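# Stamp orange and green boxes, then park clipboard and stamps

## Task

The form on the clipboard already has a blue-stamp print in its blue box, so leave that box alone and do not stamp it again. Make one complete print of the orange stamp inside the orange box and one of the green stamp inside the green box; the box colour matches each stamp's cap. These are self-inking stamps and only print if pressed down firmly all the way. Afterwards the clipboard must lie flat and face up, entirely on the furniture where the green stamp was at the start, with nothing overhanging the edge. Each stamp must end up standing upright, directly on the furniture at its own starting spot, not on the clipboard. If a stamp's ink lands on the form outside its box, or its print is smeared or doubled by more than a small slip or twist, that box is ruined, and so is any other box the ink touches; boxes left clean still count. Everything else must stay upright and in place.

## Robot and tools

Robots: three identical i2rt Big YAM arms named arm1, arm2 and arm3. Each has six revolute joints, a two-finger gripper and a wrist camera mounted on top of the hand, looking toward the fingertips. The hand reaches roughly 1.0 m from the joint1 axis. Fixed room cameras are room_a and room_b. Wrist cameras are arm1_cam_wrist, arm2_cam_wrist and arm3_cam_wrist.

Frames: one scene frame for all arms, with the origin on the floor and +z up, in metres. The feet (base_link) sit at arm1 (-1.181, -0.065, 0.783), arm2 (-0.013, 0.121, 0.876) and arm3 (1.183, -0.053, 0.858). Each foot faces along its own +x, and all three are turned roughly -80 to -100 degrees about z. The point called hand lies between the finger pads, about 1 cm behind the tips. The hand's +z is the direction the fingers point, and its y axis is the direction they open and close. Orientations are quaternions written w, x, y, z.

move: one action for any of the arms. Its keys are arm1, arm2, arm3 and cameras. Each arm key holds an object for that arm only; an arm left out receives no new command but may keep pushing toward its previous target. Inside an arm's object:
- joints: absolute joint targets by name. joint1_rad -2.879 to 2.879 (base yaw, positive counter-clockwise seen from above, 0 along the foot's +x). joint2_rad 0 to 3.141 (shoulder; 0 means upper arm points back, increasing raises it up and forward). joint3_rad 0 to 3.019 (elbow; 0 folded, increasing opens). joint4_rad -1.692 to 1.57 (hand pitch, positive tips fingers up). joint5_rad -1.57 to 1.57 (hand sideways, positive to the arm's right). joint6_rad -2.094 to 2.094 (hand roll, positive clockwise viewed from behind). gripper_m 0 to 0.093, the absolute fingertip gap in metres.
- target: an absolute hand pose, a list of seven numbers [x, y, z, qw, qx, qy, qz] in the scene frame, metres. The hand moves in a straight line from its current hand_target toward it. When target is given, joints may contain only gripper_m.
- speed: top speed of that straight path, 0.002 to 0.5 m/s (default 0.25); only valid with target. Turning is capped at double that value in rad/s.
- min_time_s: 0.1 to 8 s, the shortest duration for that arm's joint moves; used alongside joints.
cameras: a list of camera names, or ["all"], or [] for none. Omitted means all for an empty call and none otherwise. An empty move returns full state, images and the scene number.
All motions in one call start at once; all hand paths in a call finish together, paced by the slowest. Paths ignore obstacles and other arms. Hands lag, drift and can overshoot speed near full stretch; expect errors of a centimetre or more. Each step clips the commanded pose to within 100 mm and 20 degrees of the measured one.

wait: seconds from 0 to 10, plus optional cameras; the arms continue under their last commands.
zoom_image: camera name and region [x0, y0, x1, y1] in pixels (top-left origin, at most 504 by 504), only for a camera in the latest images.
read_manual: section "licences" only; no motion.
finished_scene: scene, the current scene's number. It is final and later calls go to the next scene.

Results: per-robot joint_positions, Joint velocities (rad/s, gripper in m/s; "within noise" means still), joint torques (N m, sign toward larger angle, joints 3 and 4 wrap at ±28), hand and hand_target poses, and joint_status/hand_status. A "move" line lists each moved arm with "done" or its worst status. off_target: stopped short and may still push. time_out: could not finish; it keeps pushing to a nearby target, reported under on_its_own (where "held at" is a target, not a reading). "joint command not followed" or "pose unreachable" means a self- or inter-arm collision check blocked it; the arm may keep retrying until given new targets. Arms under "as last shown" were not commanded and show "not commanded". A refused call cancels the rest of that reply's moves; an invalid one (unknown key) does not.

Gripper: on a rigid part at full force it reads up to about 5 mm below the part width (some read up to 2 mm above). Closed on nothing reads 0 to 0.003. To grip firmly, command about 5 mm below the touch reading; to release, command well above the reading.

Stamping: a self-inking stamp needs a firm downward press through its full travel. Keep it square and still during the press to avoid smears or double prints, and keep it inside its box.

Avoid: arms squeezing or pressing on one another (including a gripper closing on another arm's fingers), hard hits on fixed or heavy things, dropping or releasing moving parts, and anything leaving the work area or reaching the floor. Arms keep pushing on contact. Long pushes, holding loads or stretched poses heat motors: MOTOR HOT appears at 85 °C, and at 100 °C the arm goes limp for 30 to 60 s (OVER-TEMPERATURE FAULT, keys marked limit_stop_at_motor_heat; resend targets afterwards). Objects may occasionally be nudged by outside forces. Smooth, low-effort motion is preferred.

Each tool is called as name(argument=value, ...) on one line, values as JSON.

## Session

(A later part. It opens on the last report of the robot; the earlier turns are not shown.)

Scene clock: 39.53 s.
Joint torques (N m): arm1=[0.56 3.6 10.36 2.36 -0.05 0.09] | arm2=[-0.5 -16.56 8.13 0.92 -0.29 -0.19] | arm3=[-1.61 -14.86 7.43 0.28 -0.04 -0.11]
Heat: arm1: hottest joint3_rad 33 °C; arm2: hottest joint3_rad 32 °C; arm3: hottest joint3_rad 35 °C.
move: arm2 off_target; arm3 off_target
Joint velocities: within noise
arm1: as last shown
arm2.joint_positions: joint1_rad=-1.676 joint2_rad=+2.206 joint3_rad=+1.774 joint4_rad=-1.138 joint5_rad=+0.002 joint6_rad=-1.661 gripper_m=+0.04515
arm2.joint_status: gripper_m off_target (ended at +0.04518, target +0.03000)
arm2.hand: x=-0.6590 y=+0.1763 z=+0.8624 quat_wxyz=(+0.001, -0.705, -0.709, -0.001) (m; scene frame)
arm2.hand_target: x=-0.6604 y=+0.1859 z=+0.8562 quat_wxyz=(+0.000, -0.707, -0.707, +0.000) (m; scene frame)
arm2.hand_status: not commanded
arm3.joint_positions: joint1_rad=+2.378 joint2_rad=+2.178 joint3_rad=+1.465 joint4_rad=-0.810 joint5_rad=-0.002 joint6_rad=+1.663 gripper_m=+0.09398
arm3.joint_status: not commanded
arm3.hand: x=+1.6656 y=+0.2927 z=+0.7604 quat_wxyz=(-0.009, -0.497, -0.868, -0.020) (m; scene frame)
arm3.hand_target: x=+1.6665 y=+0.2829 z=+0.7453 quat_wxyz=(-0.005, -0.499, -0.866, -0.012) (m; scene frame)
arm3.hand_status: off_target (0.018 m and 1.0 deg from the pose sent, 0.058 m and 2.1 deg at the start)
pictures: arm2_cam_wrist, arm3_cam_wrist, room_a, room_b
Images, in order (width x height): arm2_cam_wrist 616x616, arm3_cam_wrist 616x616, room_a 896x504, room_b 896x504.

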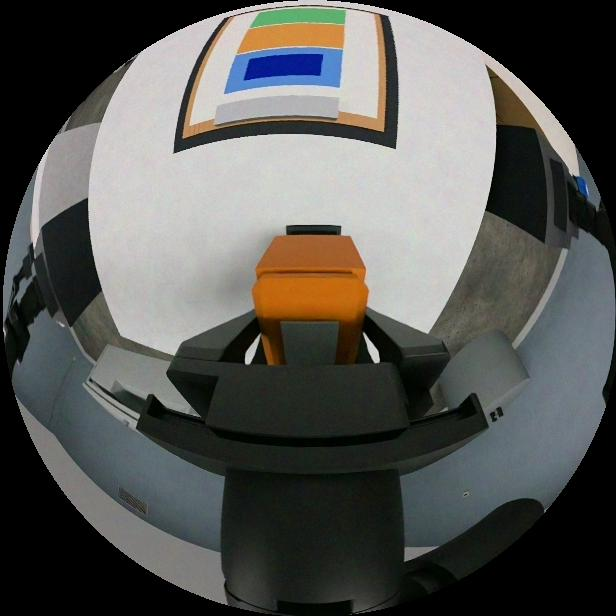

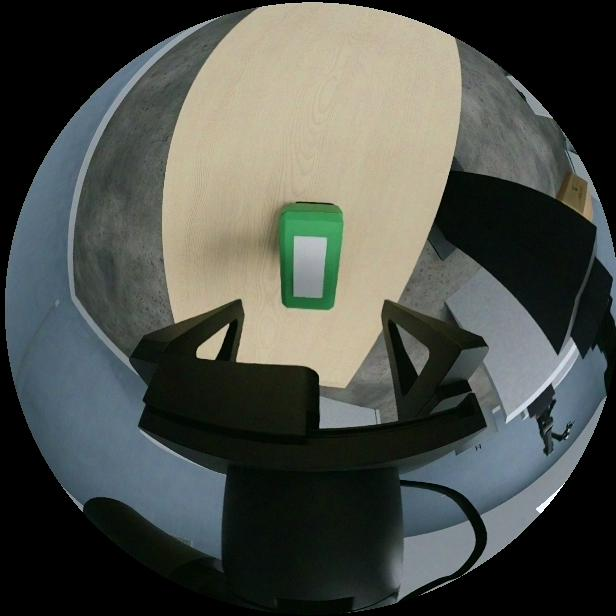

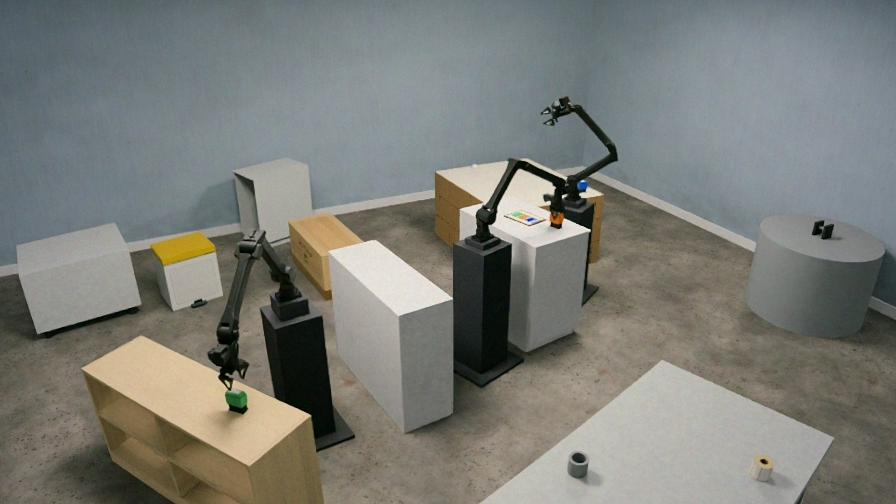

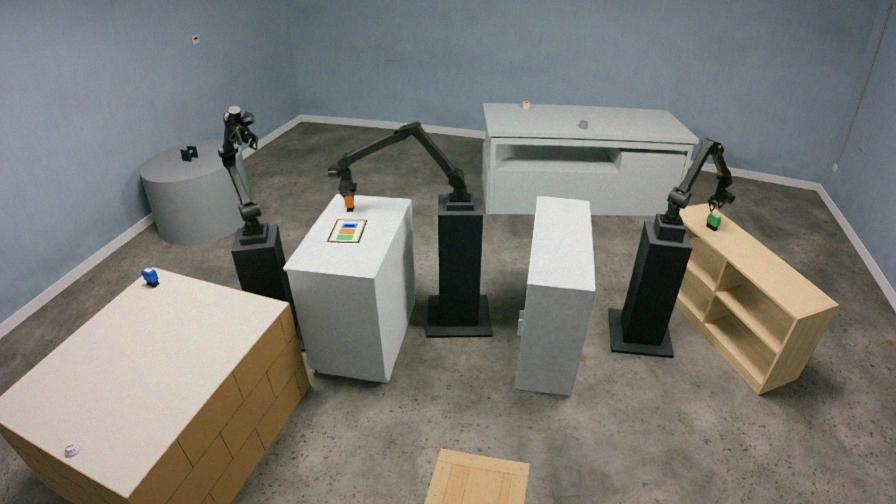

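move(arm2={"target": [-0.6605, 0.186, 0.95, 0, 0.7071, 0.7071, 0], "speed": 0.15}, arm3={"target": [1.671, 0.275, 0.68, -0.0035, 0.4993, 0.8664, -0.0075], "speed": 0.1}, cameras=["arm2_cam_wrist", "arm3_cam_wrist", "room_a", "room_b"])

zoom_image(camera="arm2_cam_wrist", region=[180, 180, 430, 430])

zoom_image(camera="arm3_cam_wrist", region=[180, 180, 430, 430])

zoom_image(camera="room_a", region=[190, 330, 280, 420])

zoom_image(camera="room_a", region=[500, 150, 600, 250])

Scene clock: 41.93 s.
Joint torques (N m): arm1=[0.44 3.84 10.41 2.44 -0.05 0.11] | arm2=[-0.56 -17.26 11.58 0.14 -0.27 -0.18] | arm3=[-1.32 -15.21 9.72 0.03 0.01 -0.09]
Heat: arm1: hottest joint3_rad 33 °C; arm2: hottest joint3_rad 32 °C; arm3: hottest joint3_rad 35 °C.
move: arm2 off_target; arm3 off_target
Joint velocities: within noise
arm1: as last shown
arm2.joint_positions: joint1_rad=-1.676 joint2_rad=+2.129 joint3_rad=+1.831 joint4_rad=-1.313 joint5_rad=+0.002 joint6_rad=-1.661 gripper_m=+0.04515
arm2.joint_status: not commanded
arm2.hand: x=-0.6458 y=+0.1752 z=+0.9314 quat_wxyz=(-0.015, -0.705, -0.709, -0.014) (m; scene frame)
arm2.hand_target: x=-0.6595 y=+0.1860 z=+0.9502 quat_wxyz=(+0.000, -0.707, -0.707, +0.000) (m; scene frame)
arm2.hand_status: off_target (0.026 m and 2.3 deg from the pose sent, 0.088 m and 0.3 deg at the start)
arm3.joint_positions: joint1_rad=+2.362 joint2_rad=+2.314 joint3_rad=+1.473 joint4_rad=-0.760 joint5_rad=-0.002 joint6_rad=+1.649 gripper_m=+0.09398
arm3.joint_status: not commanded
arm3.hand: x=+1.6550 y=+0.2741 z=+0.6860 quat_wxyz=(+0.007, -0.497, -0.867, +0.016) (m; scene frame)
arm3.hand_target: x=+1.6706 y=+0.2746 z=+0.6805 quat_wxyz=(+0.003, -0.499, -0.866, +0.007) (m; scene frame)
arm3.hand_status: off_target (0.017 m and 1.0 deg from the pose sent, 0.083 m and 3.5 deg at the start)
pictures: arm2_cam_wrist, arm3_cam_wrist, room_a, room_b
Images, in order (width x height): arm2_cam_wrist 616x616, arm3_cam_wrist 616x616, room_a 896x504, room_b 896x504.

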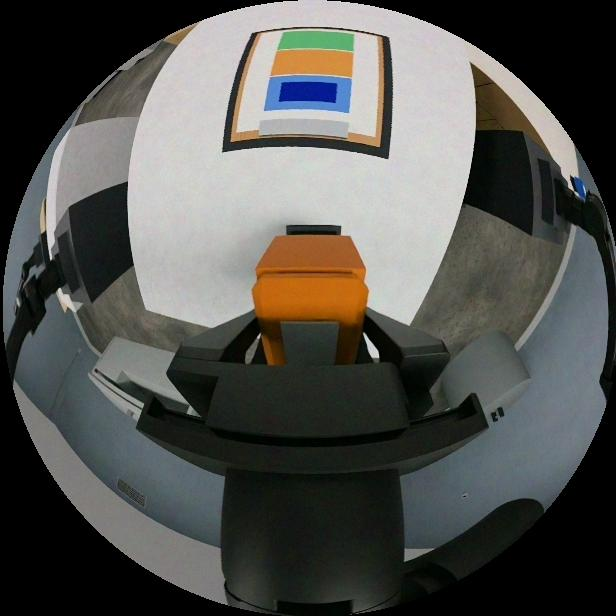

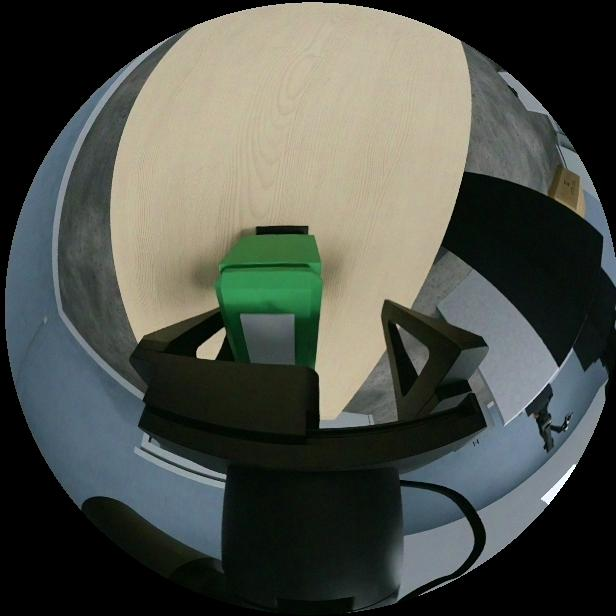

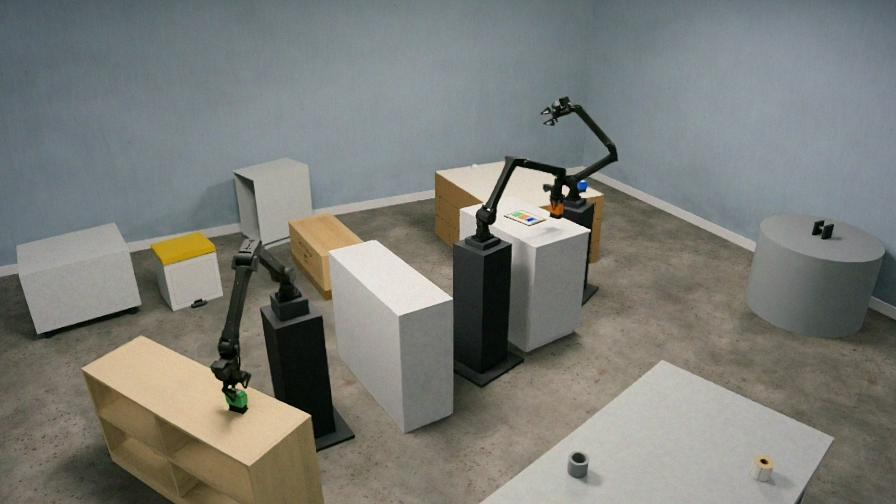

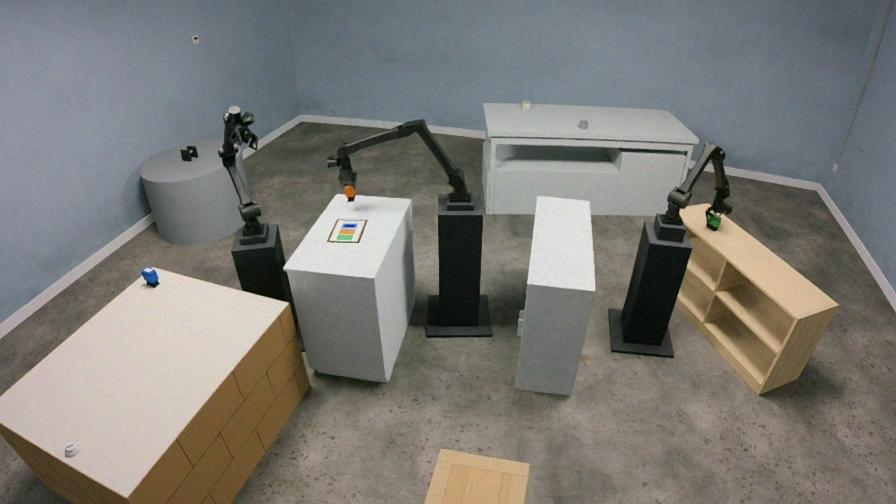

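Scaled by 2.016 from the camera's 616x616 image, which has a finer 880x880 frame.

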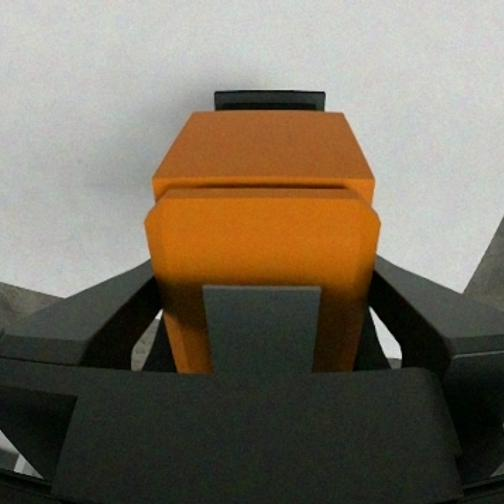

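Scaled by 2.016 from the camera's 616x616 image, which has a finer 880x880 frame.

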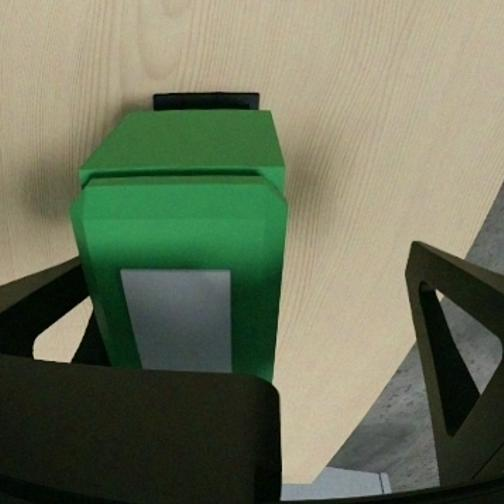

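Scaled by 5.600 from the camera's 896x504 image, which has a finer 1280x720 frame.

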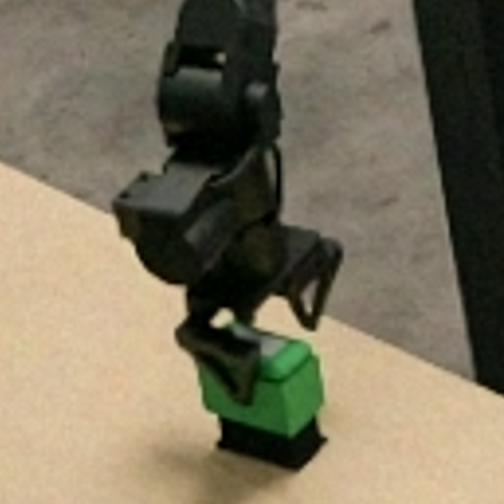

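Scaled by 5.040 from the camera's 896x504 image, which has a finer 1280x720 frame.

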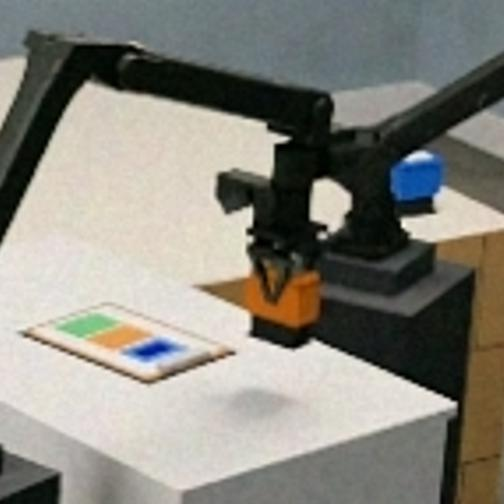

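move(arm2={"target": [-0.635, -0.068, 0.95, 0, 0.9993, -0.0375, 0]}, arm3={"target": [1.6816, 0.282, 0.82, 0.0035, 0.4993, 0.8664, 0.0075], "speed": 0.1}, cameras=["all"])

zoom_image(camera="arm2_cam_wrist", region=[180, 130, 430, 380])

zoom_image(camera="arm1_cam_wrist", region=[40, 220, 200, 380])

zoom_image(camera="room_b", region=[310, 160, 410, 260])

Scene clock: 47.07 s.
Joint torques (N m): arm1=[0.73 3.9 10.44 2.39 0 0.12] | arm2=[1.14 -16.26 12.18 0.25 0.01 0.03] | arm3=[-1.73 -17.73 11.99 -0.65 -0.02 -0.11]
Heat: arm1: hottest joint3_rad 33 °C; arm2: hottest joint3_rad 32 °C; arm3: hottest joint3_rad 35 °C.
move: arm2 off_target; arm3 off_target
Joint velocities: within noise
arm1: as last shown
arm2.joint_positions: joint1_rad=-1.306 joint2_rad=+2.112 joint3_rad=+1.820 joint4_rad=-1.311 joint5_rad=-0.004 joint6_rad=+0.360 gripper_m=+0.04515
arm2.joint_status: not commanded
arm2.hand: x=-0.6202 y=-0.0577 z=+0.9377 quat_wxyz=(+0.003, -0.999, +0.037, -0.016) (m; scene frame)
arm2.hand_target: x=-0.6341 y=-0.0679 z=+0.9503 quat_wxyz=(+0.000, -0.999, +0.037, +0.000) (m; scene frame)
arm2.hand_status: off_target (0.022 m and 1.9 deg from the pose sent, 0.244 m and 94.7 deg at the start)
arm3.joint_positions: joint1_rad=+2.362 joint2_rad=+2.120 joint3_rad=+1.490 joint4_rad=-0.964 joint5_rad=-0.002 joint6_rad=+1.647 gripper_m=+0.09398
arm3.joint_status: not commanded
arm3.hand: x=+1.6595 y=+0.2775 z=+0.8005 quat_wxyz=(+0.006, -0.497, -0.868, +0.012) (m; scene frame)
arm3.hand_target: x=+1.6809 y=+0.2814 z=+0.8206 quat_wxyz=(-0.004, -0.499, -0.866, -0.008) (m; scene frame)
arm3.hand_status: off_target (0.030 m and 2.5 deg from the pose sent, 0.137 m and 2.9 deg at the start)
pictures: arm1_cam_wrist, arm2_cam_wrist, arm3_cam_wrist, room_a, room_b
Images, in order (width x height): arm1_cam_wrist 616x616, arm2_cam_wrist 616x616, arm3_cam_wrist 616x616, room_a 896x504, room_b 896x504.

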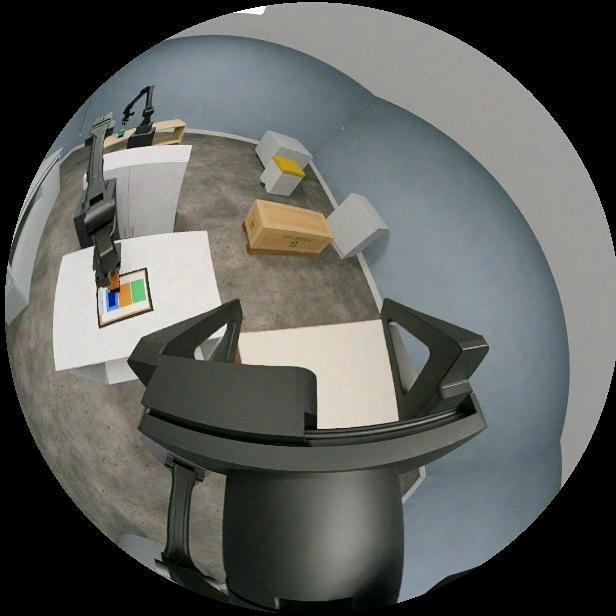

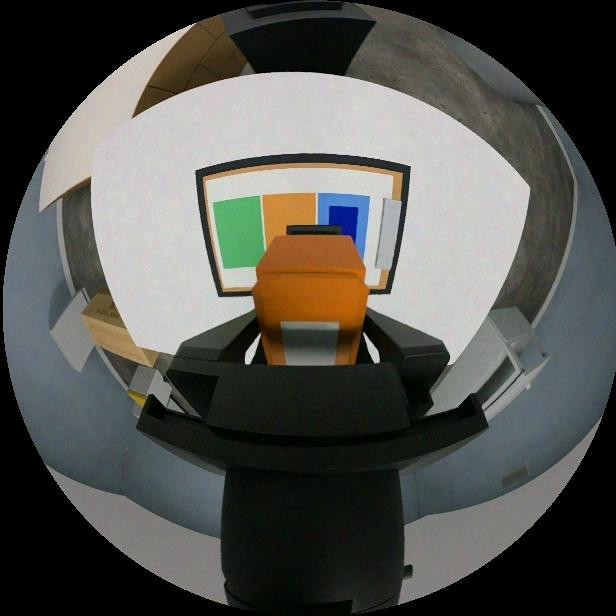

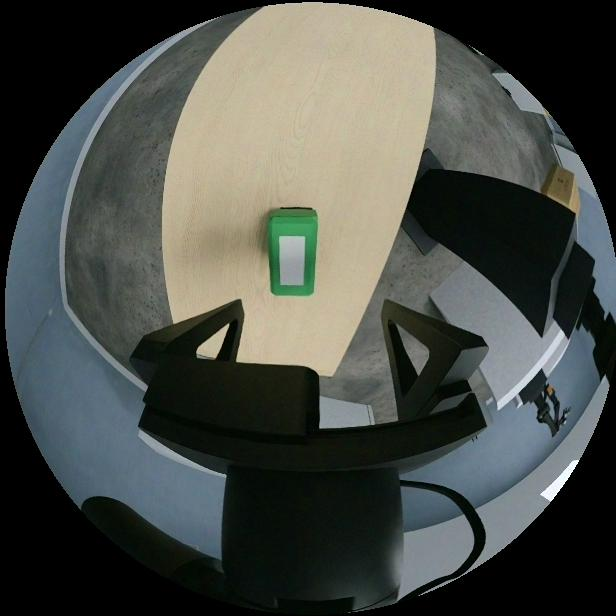

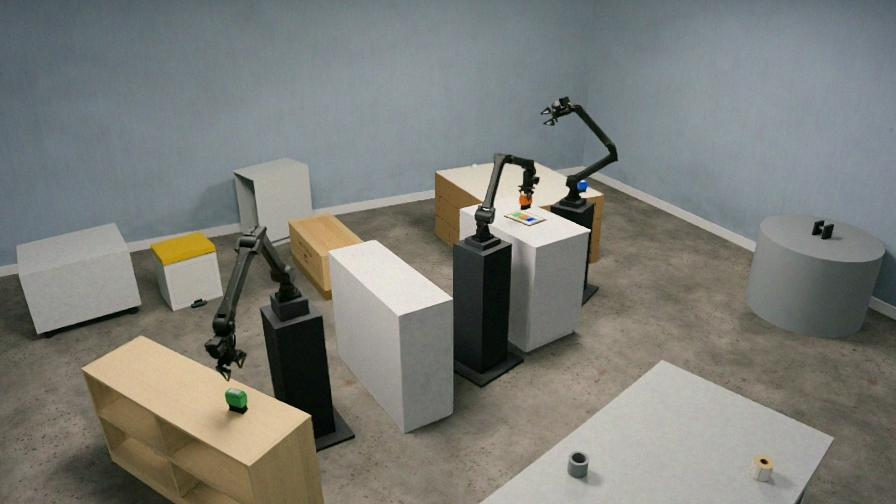

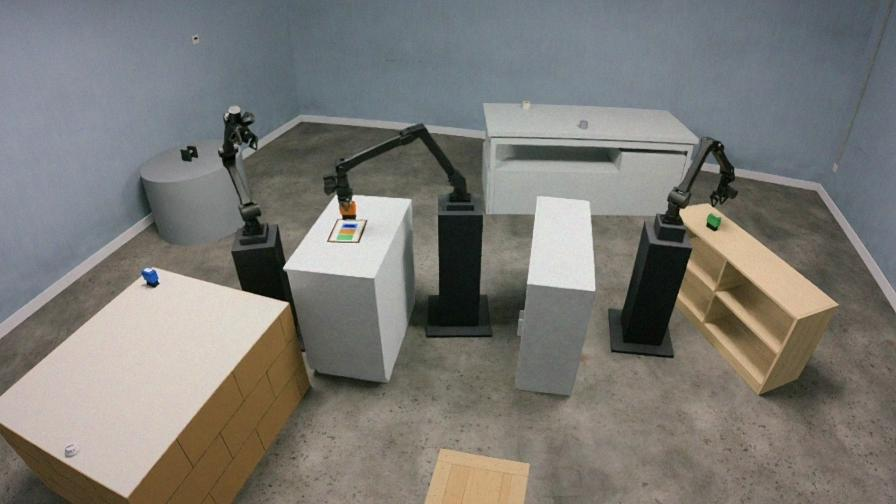

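Scaled by 2.016 from the camera's 616x616 image, which has a finer 880x880 frame.

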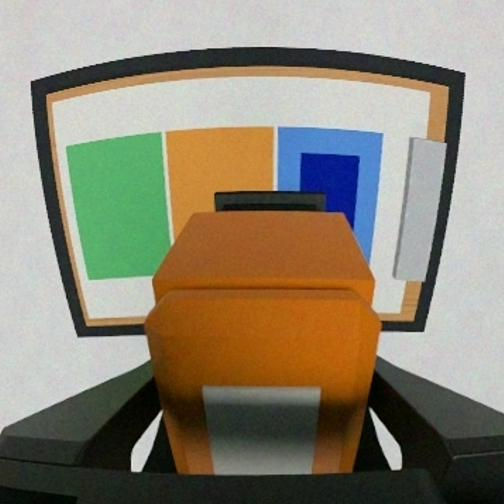

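Scaled by 3.150 from the camera's 616x616 image, which has a finer 880x880 frame.

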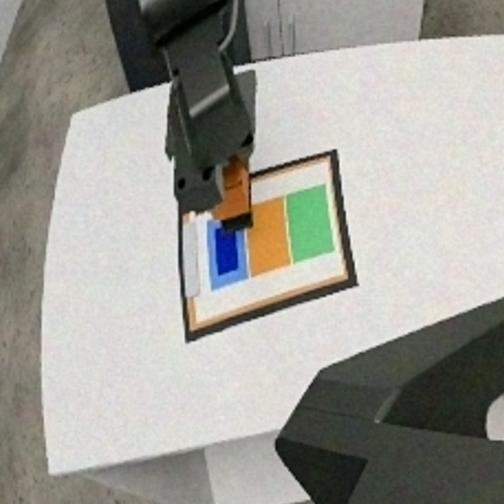

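Scaled by 5.040 from the camera's 896x504 image, which has a finer 1280x720 frame.

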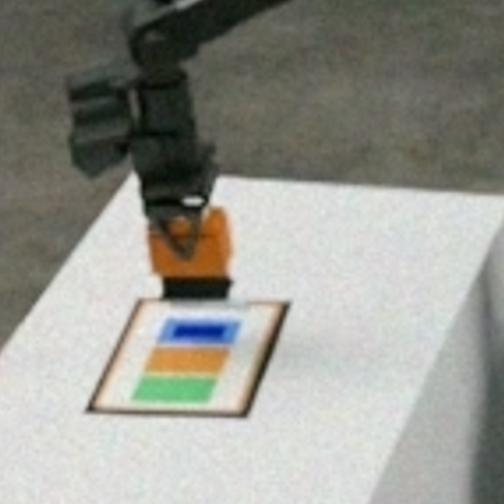

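move(arm2={"target": [-0.630, -0.083, 0.878, 0, 0.9993, -0.0375, 0], "speed": 0.12}, cameras=["arm1_cam_wrist", "arm2_cam_wrist", "room_b"])

zoom_image(camera="arm2_cam_wrist", region=[180, 130, 430, 380])

zoom_image(camera="arm1_cam_wrist", region=[60, 230, 180, 350])

zoom_image(camera="room_b", region=[310, 160, 410, 260])

Scene clock: 49.37 s.
Joint torques (N m): arm1=[0.44 3.84 10.32 2.45 -0.04 0.11] | arm2=[1.26 -17.55 8.62 1.07 0 0.03] | arm3=[-1.61 -17.38 11.88 -0.62 0.01 -0.08]
Heat: arm1: hottest joint3_rad 33 °C; arm2: hottest joint3_rad 32 °C; arm3: hottest joint3_rad 35 °C.
move: arm2 off_target
Joint velocities: within noise
arm1, arm3: as last shown
arm2.joint_positions: joint1_rad=-1.284 joint2_rad=+2.190 joint3_rad=+1.783 joint4_rad=-1.181 joint5_rad=-0.003 joint6_rad=+0.384 gripper_m=+0.04515
arm2.joint_status: not commanded
arm2.hand: x=-0.6260 y=-0.0736 z=+0.8754 quat_wxyz=(+0.002, -0.999, +0.038, -0.009) (m; scene frame)
arm2.hand_target: x=-0.6298 y=-0.0831 z=+0.8782 quat_wxyz=(+0.000, -0.999, +0.037, +0.000) (m; scene frame)
arm2.hand_status: off_target (0.011 m and 1.1 deg from the pose sent, 0.066 m and 1.9 deg at the start)
pictures: arm1_cam_wrist, arm2_cam_wrist, room_b
Images, in order (width x height): arm1_cam_wrist 616x616, arm2_cam_wrist 616x616, room_b 896x504.

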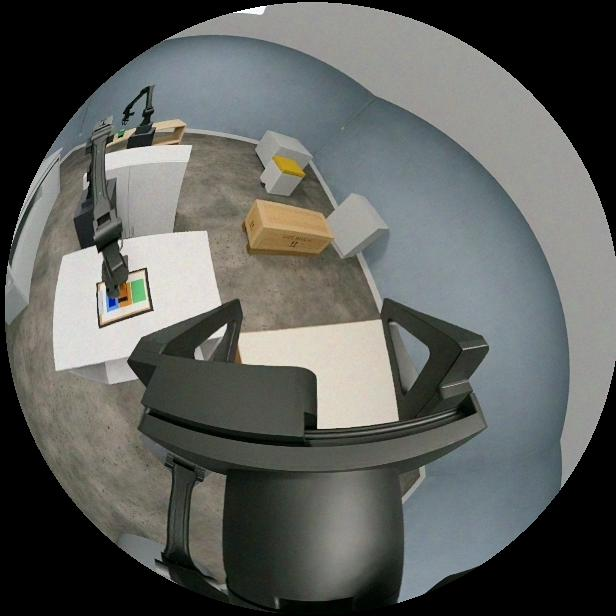

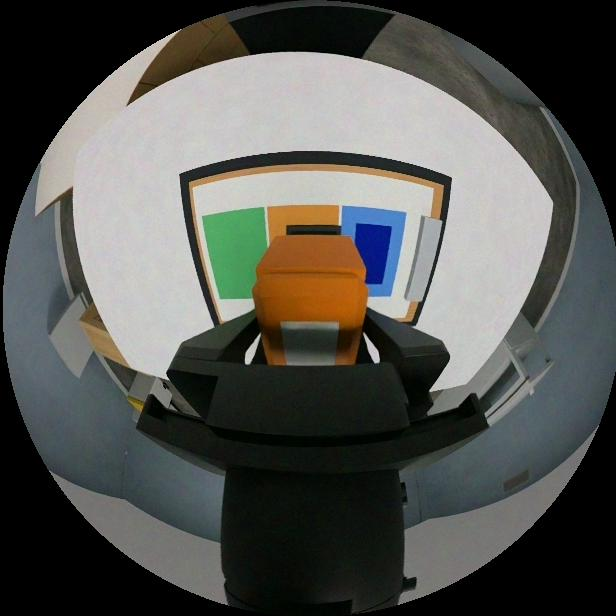

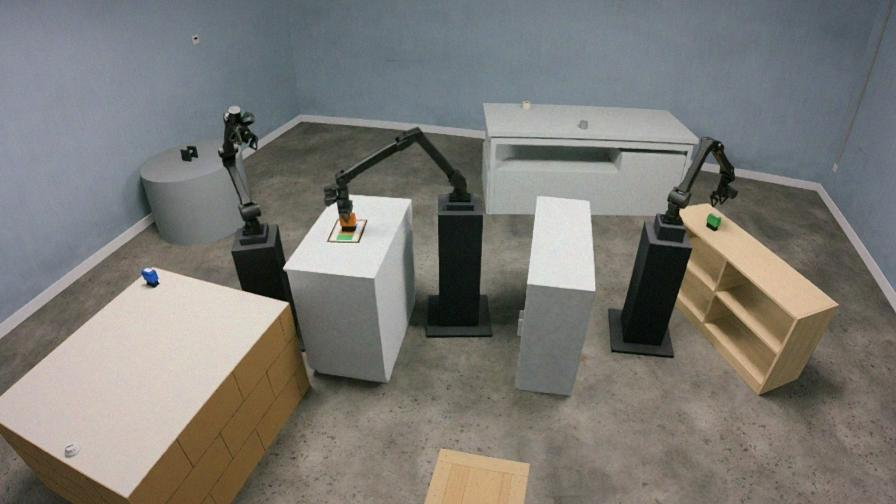

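Scaled by 2.016 from the camera's 616x616 image, which has a finer 880x880 frame.

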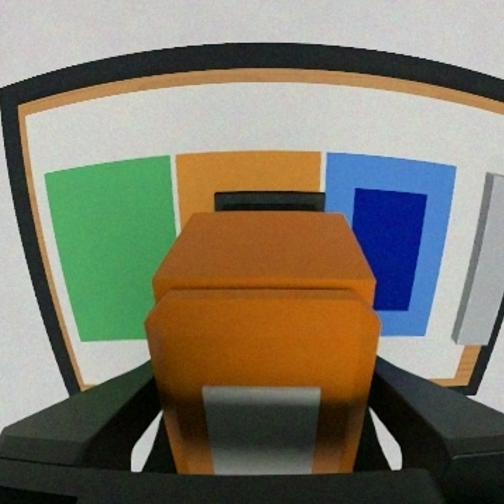

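Scaled by 4.200 from the camera's 616x616 image, which has a finer 880x880 frame.

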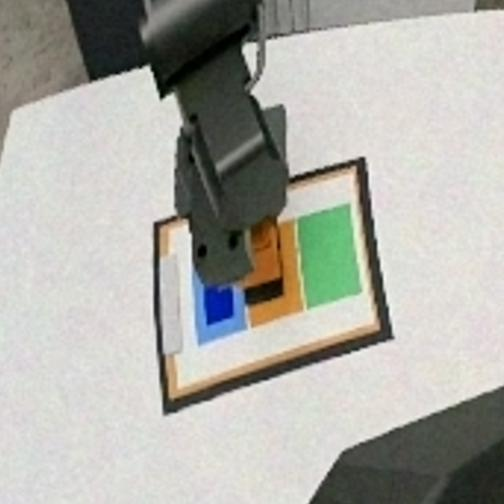

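Scaled by 5.040 from the camera's 896x504 image, which has a finer 1280x720 frame.

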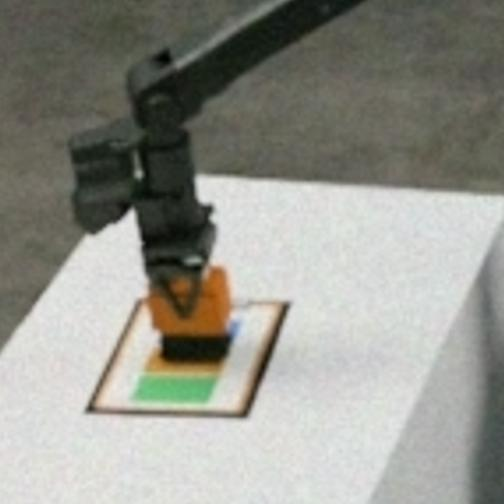

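move(arm2={"target": [-0.632, -0.093, 0.880, 0, 0.9993, -0.0375, 0], "speed": 0.1}, cameras=["arm1_cam_wrist", "arm2_cam_wrist", "room_b"])

zoom_image(camera="arm2_cam_wrist", region=[180, 130, 430, 380])

zoom_image(camera="arm1_cam_wrist", region=[60, 230, 180, 350])

zoom_image(camera="room_b", region=[310, 160, 410, 260])

Scene clock: 50.93 s.
Joint torques (N m): arm1=[0.67 3.66 10.45 2.4 -0.05 0.11] | arm2=[1.49 -16.62 10.35 0.53 0 0.04] | arm3=[-1.61 -17.38 11.96 -0.58 0 -0.09]
Heat: arm1: hottest joint3_rad 33 °C; arm2: hottest joint3_rad 32 °C; arm3: hottest joint3_rad 35 °C.
move: arm2 off_target
Joint velocities: within noise
arm1, arm3: as last shown
arm2.joint_positions: joint1_rad=-1.272 joint2_rad=+2.190 joint3_rad=+1.783 joint4_rad=-1.181 joint5_rad=-0.003 joint6_rad=+0.398 gripper_m=+0.04515
arm2.joint_status: not commanded
arm2.hand: x=-0.6236 y=-0.0809 z=+0.8754 quat_wxyz=(+0.002, -0.999, +0.039, -0.009) (m; scene frame)
arm2.hand_target: x=-0.6316 y=-0.0929 z=+0.8802 quat_wxyz=(+0.000, -0.999, +0.038, +0.000) (m; scene frame)
arm2.hand_status: off_target (0.015 m and 1.1 deg from the pose sent, 0.021 m and 1.1 deg at the start)
pictures: arm1_cam_wrist, arm2_cam_wrist, room_b
Images, in order (width x height): arm1_cam_wrist 616x616, arm2_cam_wrist 616x616, room_b 896x504.

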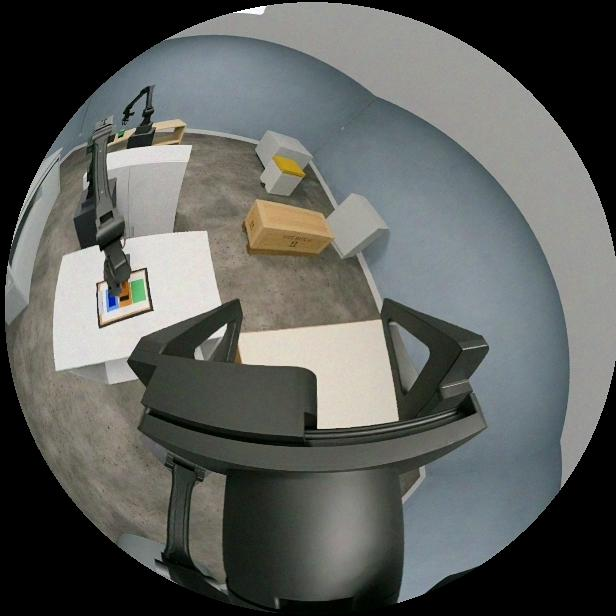

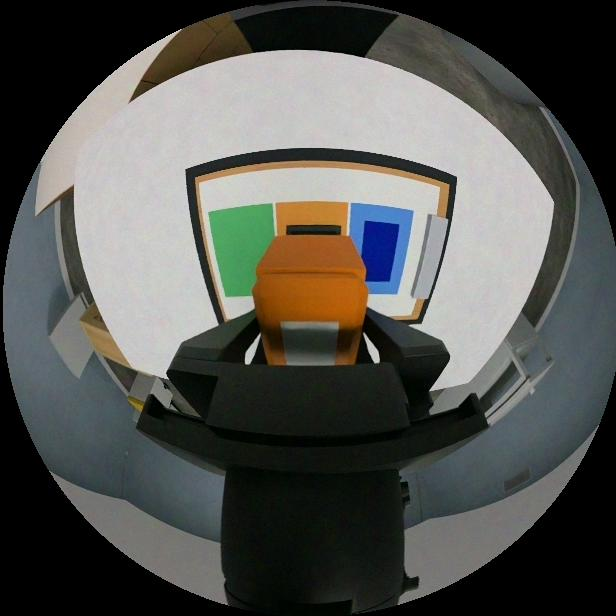

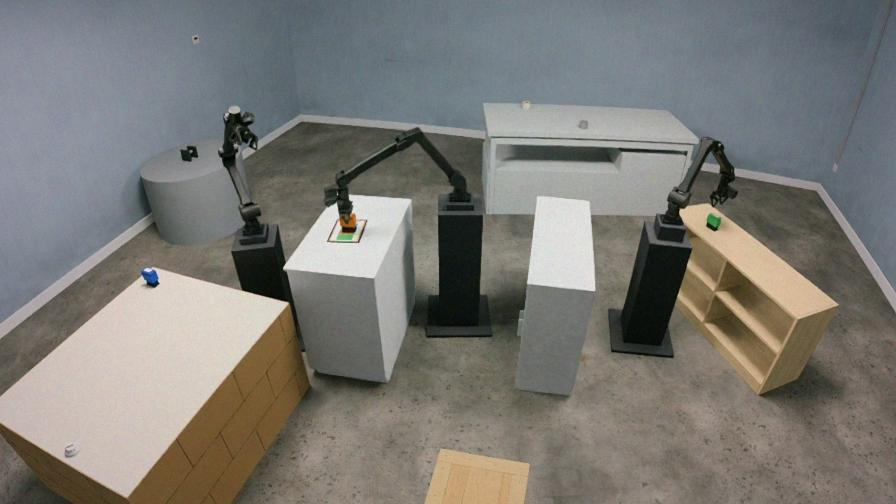

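Scaled by 2.016 from the camera's 616x616 image, which has a finer 880x880 frame.

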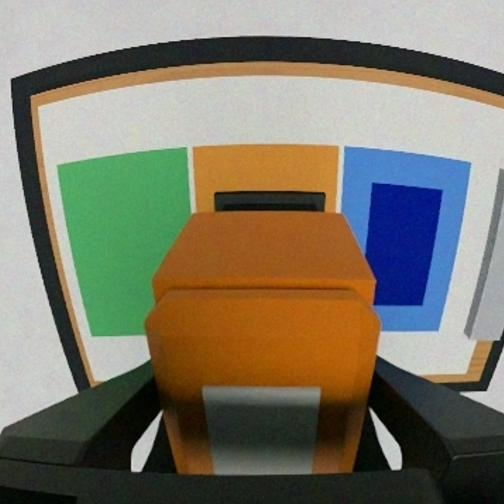

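Scaled by 4.200 from the camera's 616x616 image, which has a finer 880x880 frame.

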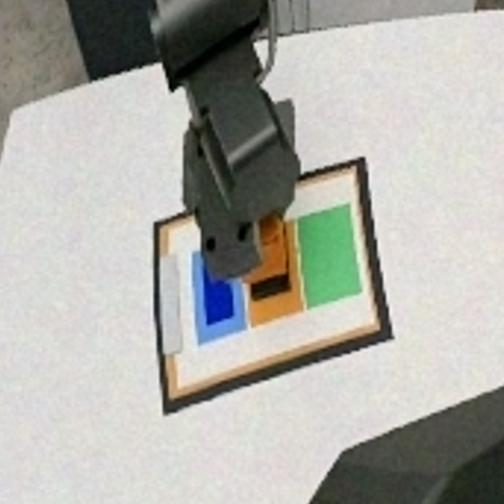

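Scaled by 5.040 from the camera's 896x504 image, which has a finer 1280x720 frame.

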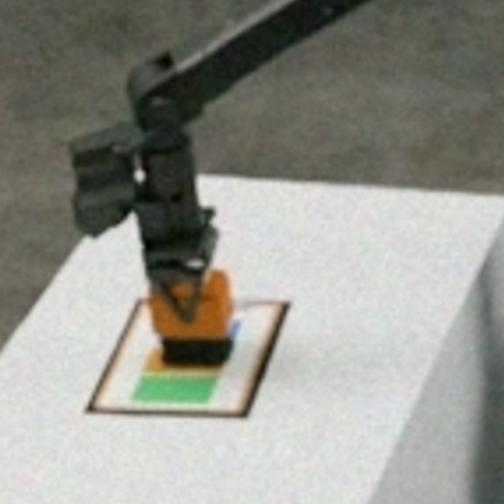

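move(arm2={"target": [-0.632, -0.093, 0.845, 0, 0.9993, -0.0375, 0], "speed": 0.06}, cameras=["arm1_cam_wrist", "arm2_cam_wrist", "room_b"])

zoom_image(camera="arm2_cam_wrist", region=[180, 130, 430, 380])

zoom_image(camera="room_b", region=[310, 160, 410, 260])

Scene clock: 52.23 s.
Joint torques (N m): arm1=[0.67 3.6 10.36 2.35 -0.05 0.11] | arm2=[1.44 -15.03 8.25 2.03 0 0.03] | arm3=[-1.73 -17.44 11.93 -0.64 -0.01 -0.08]
Heat: arm1: hottest joint3_rad 33 °C; arm2: hottest joint3_rad 33 °C; arm3: hottest joint3_rad 35 °C.
move: arm2 off_target
Joint velocities: within noise
arm1, arm3: as last shown
arm2.joint_positions: joint1_rad=-1.272 joint2_rad=+2.205 joint3_rad=+1.783 joint4_rad=-1.147 joint5_rad=-0.003 joint6_rad=+0.398 gripper_m=+0.04515
arm2.joint_status: not commanded
arm2.hand: x=-0.6298 y=-0.0828 z=+0.8663 quat_wxyz=(-0.002, -0.999, +0.039, +0.000) (m; scene frame)
arm2.hand_target: x=-0.6311 y=-0.0925 z=+0.8454 quat_wxyz=(+0.000, -0.999, +0.037, +0.000) (m; scene frame)
arm2.hand_status: off_target (0.024 m and 0.3 deg from the pose sent, 0.034 m and 1.1 deg at the start)
pictures: arm1_cam_wrist, arm2_cam_wrist, room_b
Images, in order (width x height): arm1_cam_wrist 616x616, arm2_cam_wrist 616x616, room_b 896x504.

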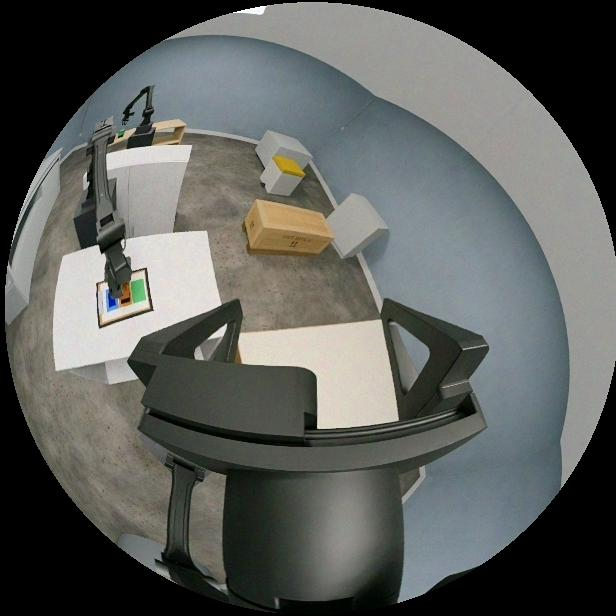

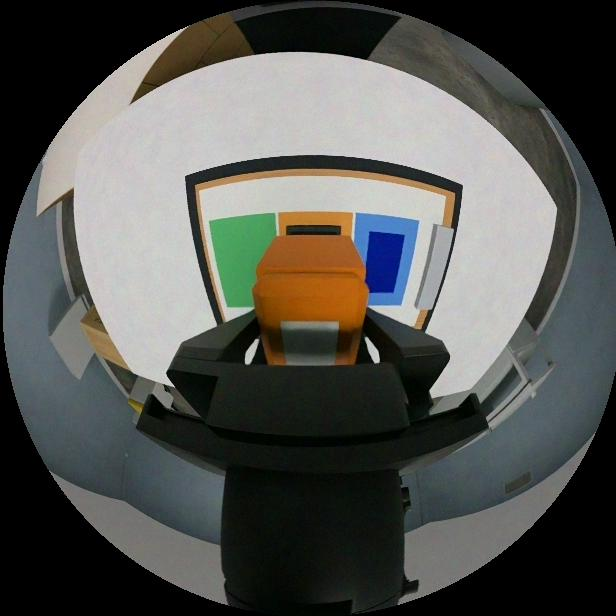

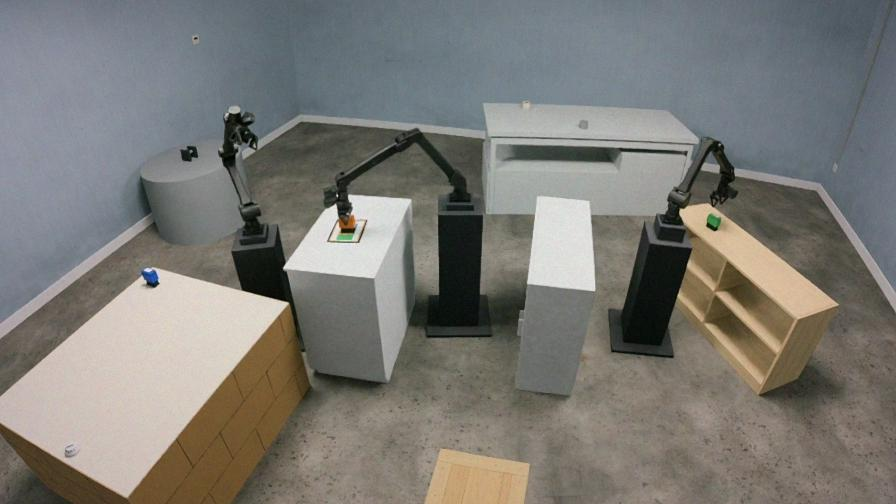

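Scaled by 2.016 from the camera's 616x616 image, which has a finer 880x880 frame.

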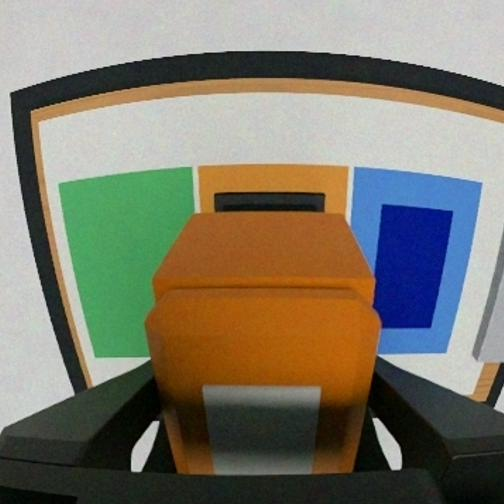

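Scaled by 5.040 from the camera's 896x504 image, which has a finer 1280x720 frame.

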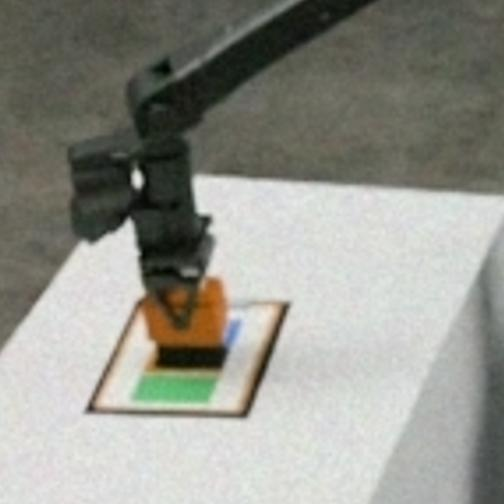

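move(arm2={"joints": {"joint2_rad": 2.27, "joint3_rad": 1.755, "joint4_rad": -1.11}, "min_time_s": 1.0}, cameras=["arm2_cam_wrist", "room_b"])

zoom_image(camera="arm2_cam_wrist", region=[180, 130, 430, 380])

zoom_image(camera="room_b", region=[310, 160, 410, 260])

Scene clock: 54.93 s.
Joint torques (N m): arm1=[0.5 3.55 10.35 2.36 -0.05 0.1] | arm2=[1.49 -13.39 6.42 1.62 -0.01 0.03] | arm3=[-2.02 -17.49 11.86 -0.62 0 -0.08]
Heat: arm1: hottest joint3_rad 33 °C; arm2: hottest joint3_rad 33 °C; arm3: hottest joint3_rad 35 °C.
move: arm2 done
Joint velocities: within noise
arm1.joint_positions: joint1_rad=+0.427 joint2_rad=+0.626 joint3_rad=+1.429 joint4_rad=-1.159 joint5_rad=-0.051 joint6_rad=-0.671 gripper_m=+0.09396
arm1.joint_status: not commanded
arm1.hand: x=-1.0181 y=-0.2637 z=+1.3767 quat_wxyz=(-0.408, -0.090, -0.818, +0.394) (m; scene frame)
arm1.hand_target: x=-1.0204 y=-0.2604 z=+1.3914 quat_wxyz=(-0.417, -0.089, -0.809, +0.404) (m; scene frame)
arm1.hand_status: not commanded
arm2.joint_positions: joint1_rad=-1.272 joint2_rad=+2.210 joint3_rad=+1.773 joint4_rad=-1.131 joint5_rad=-0.003 joint6_rad=+0.398 gripper_m=+0.04515
arm2.joint_status: all done
arm2.hand: x=-0.6291 y=-0.0826 z=+0.8595 quat_wxyz=(-0.002, -0.999, +0.039, +0.000) (m; scene frame)
arm2.hand_target: x=-0.6146 y=-0.0868 z=+0.8165 quat_wxyz=(+0.010, -0.999, +0.037, -0.025) (m; scene frame)
arm2.hand_status: not commanded
arm3: as last shown
pictures: arm2_cam_wrist, room_b
Images, in order (width x height): arm2_cam_wrist 616x616, room_b 896x504.

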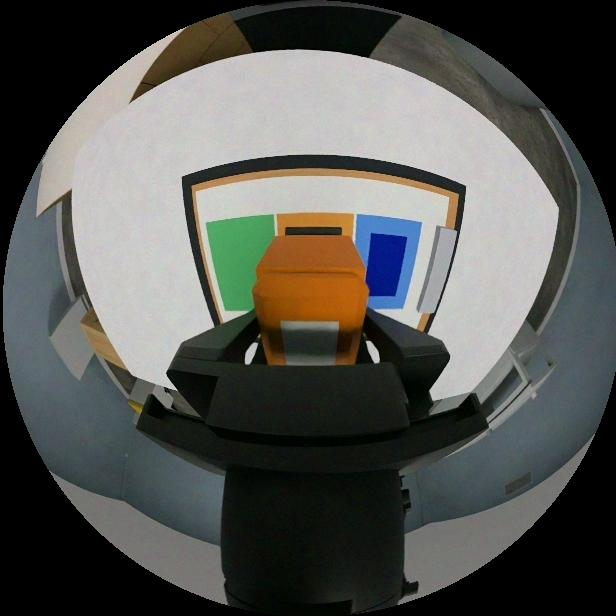

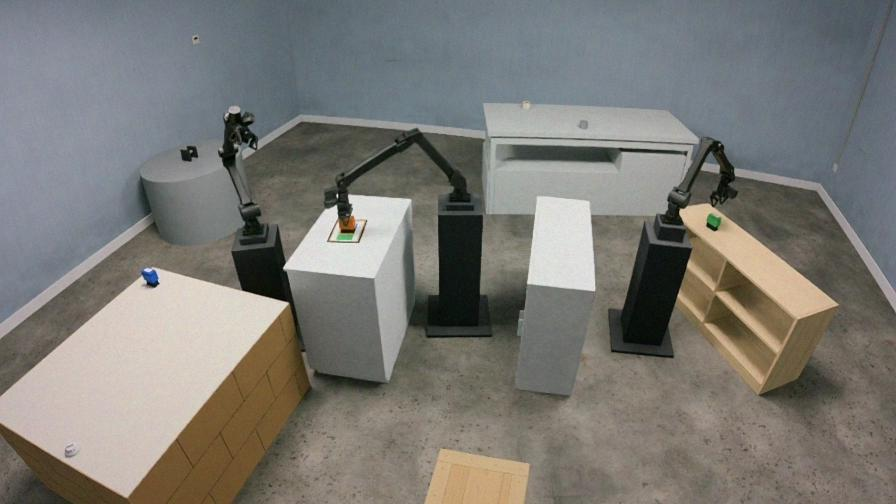

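Scaled by 2.016 from the camera's 616x616 image, which has a finer 880x880 frame.

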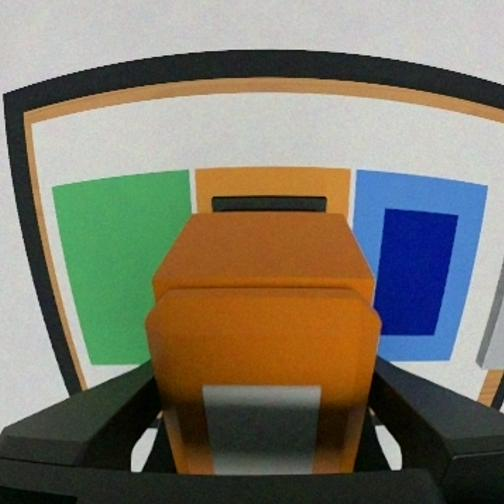

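Scaled by 5.040 from the camera's 896x504 image, which has a finer 1280x720 frame.

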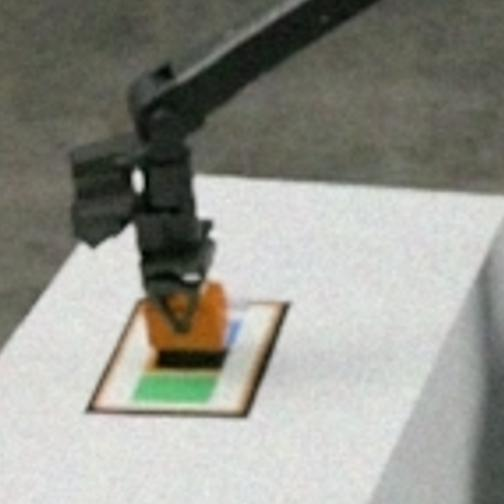

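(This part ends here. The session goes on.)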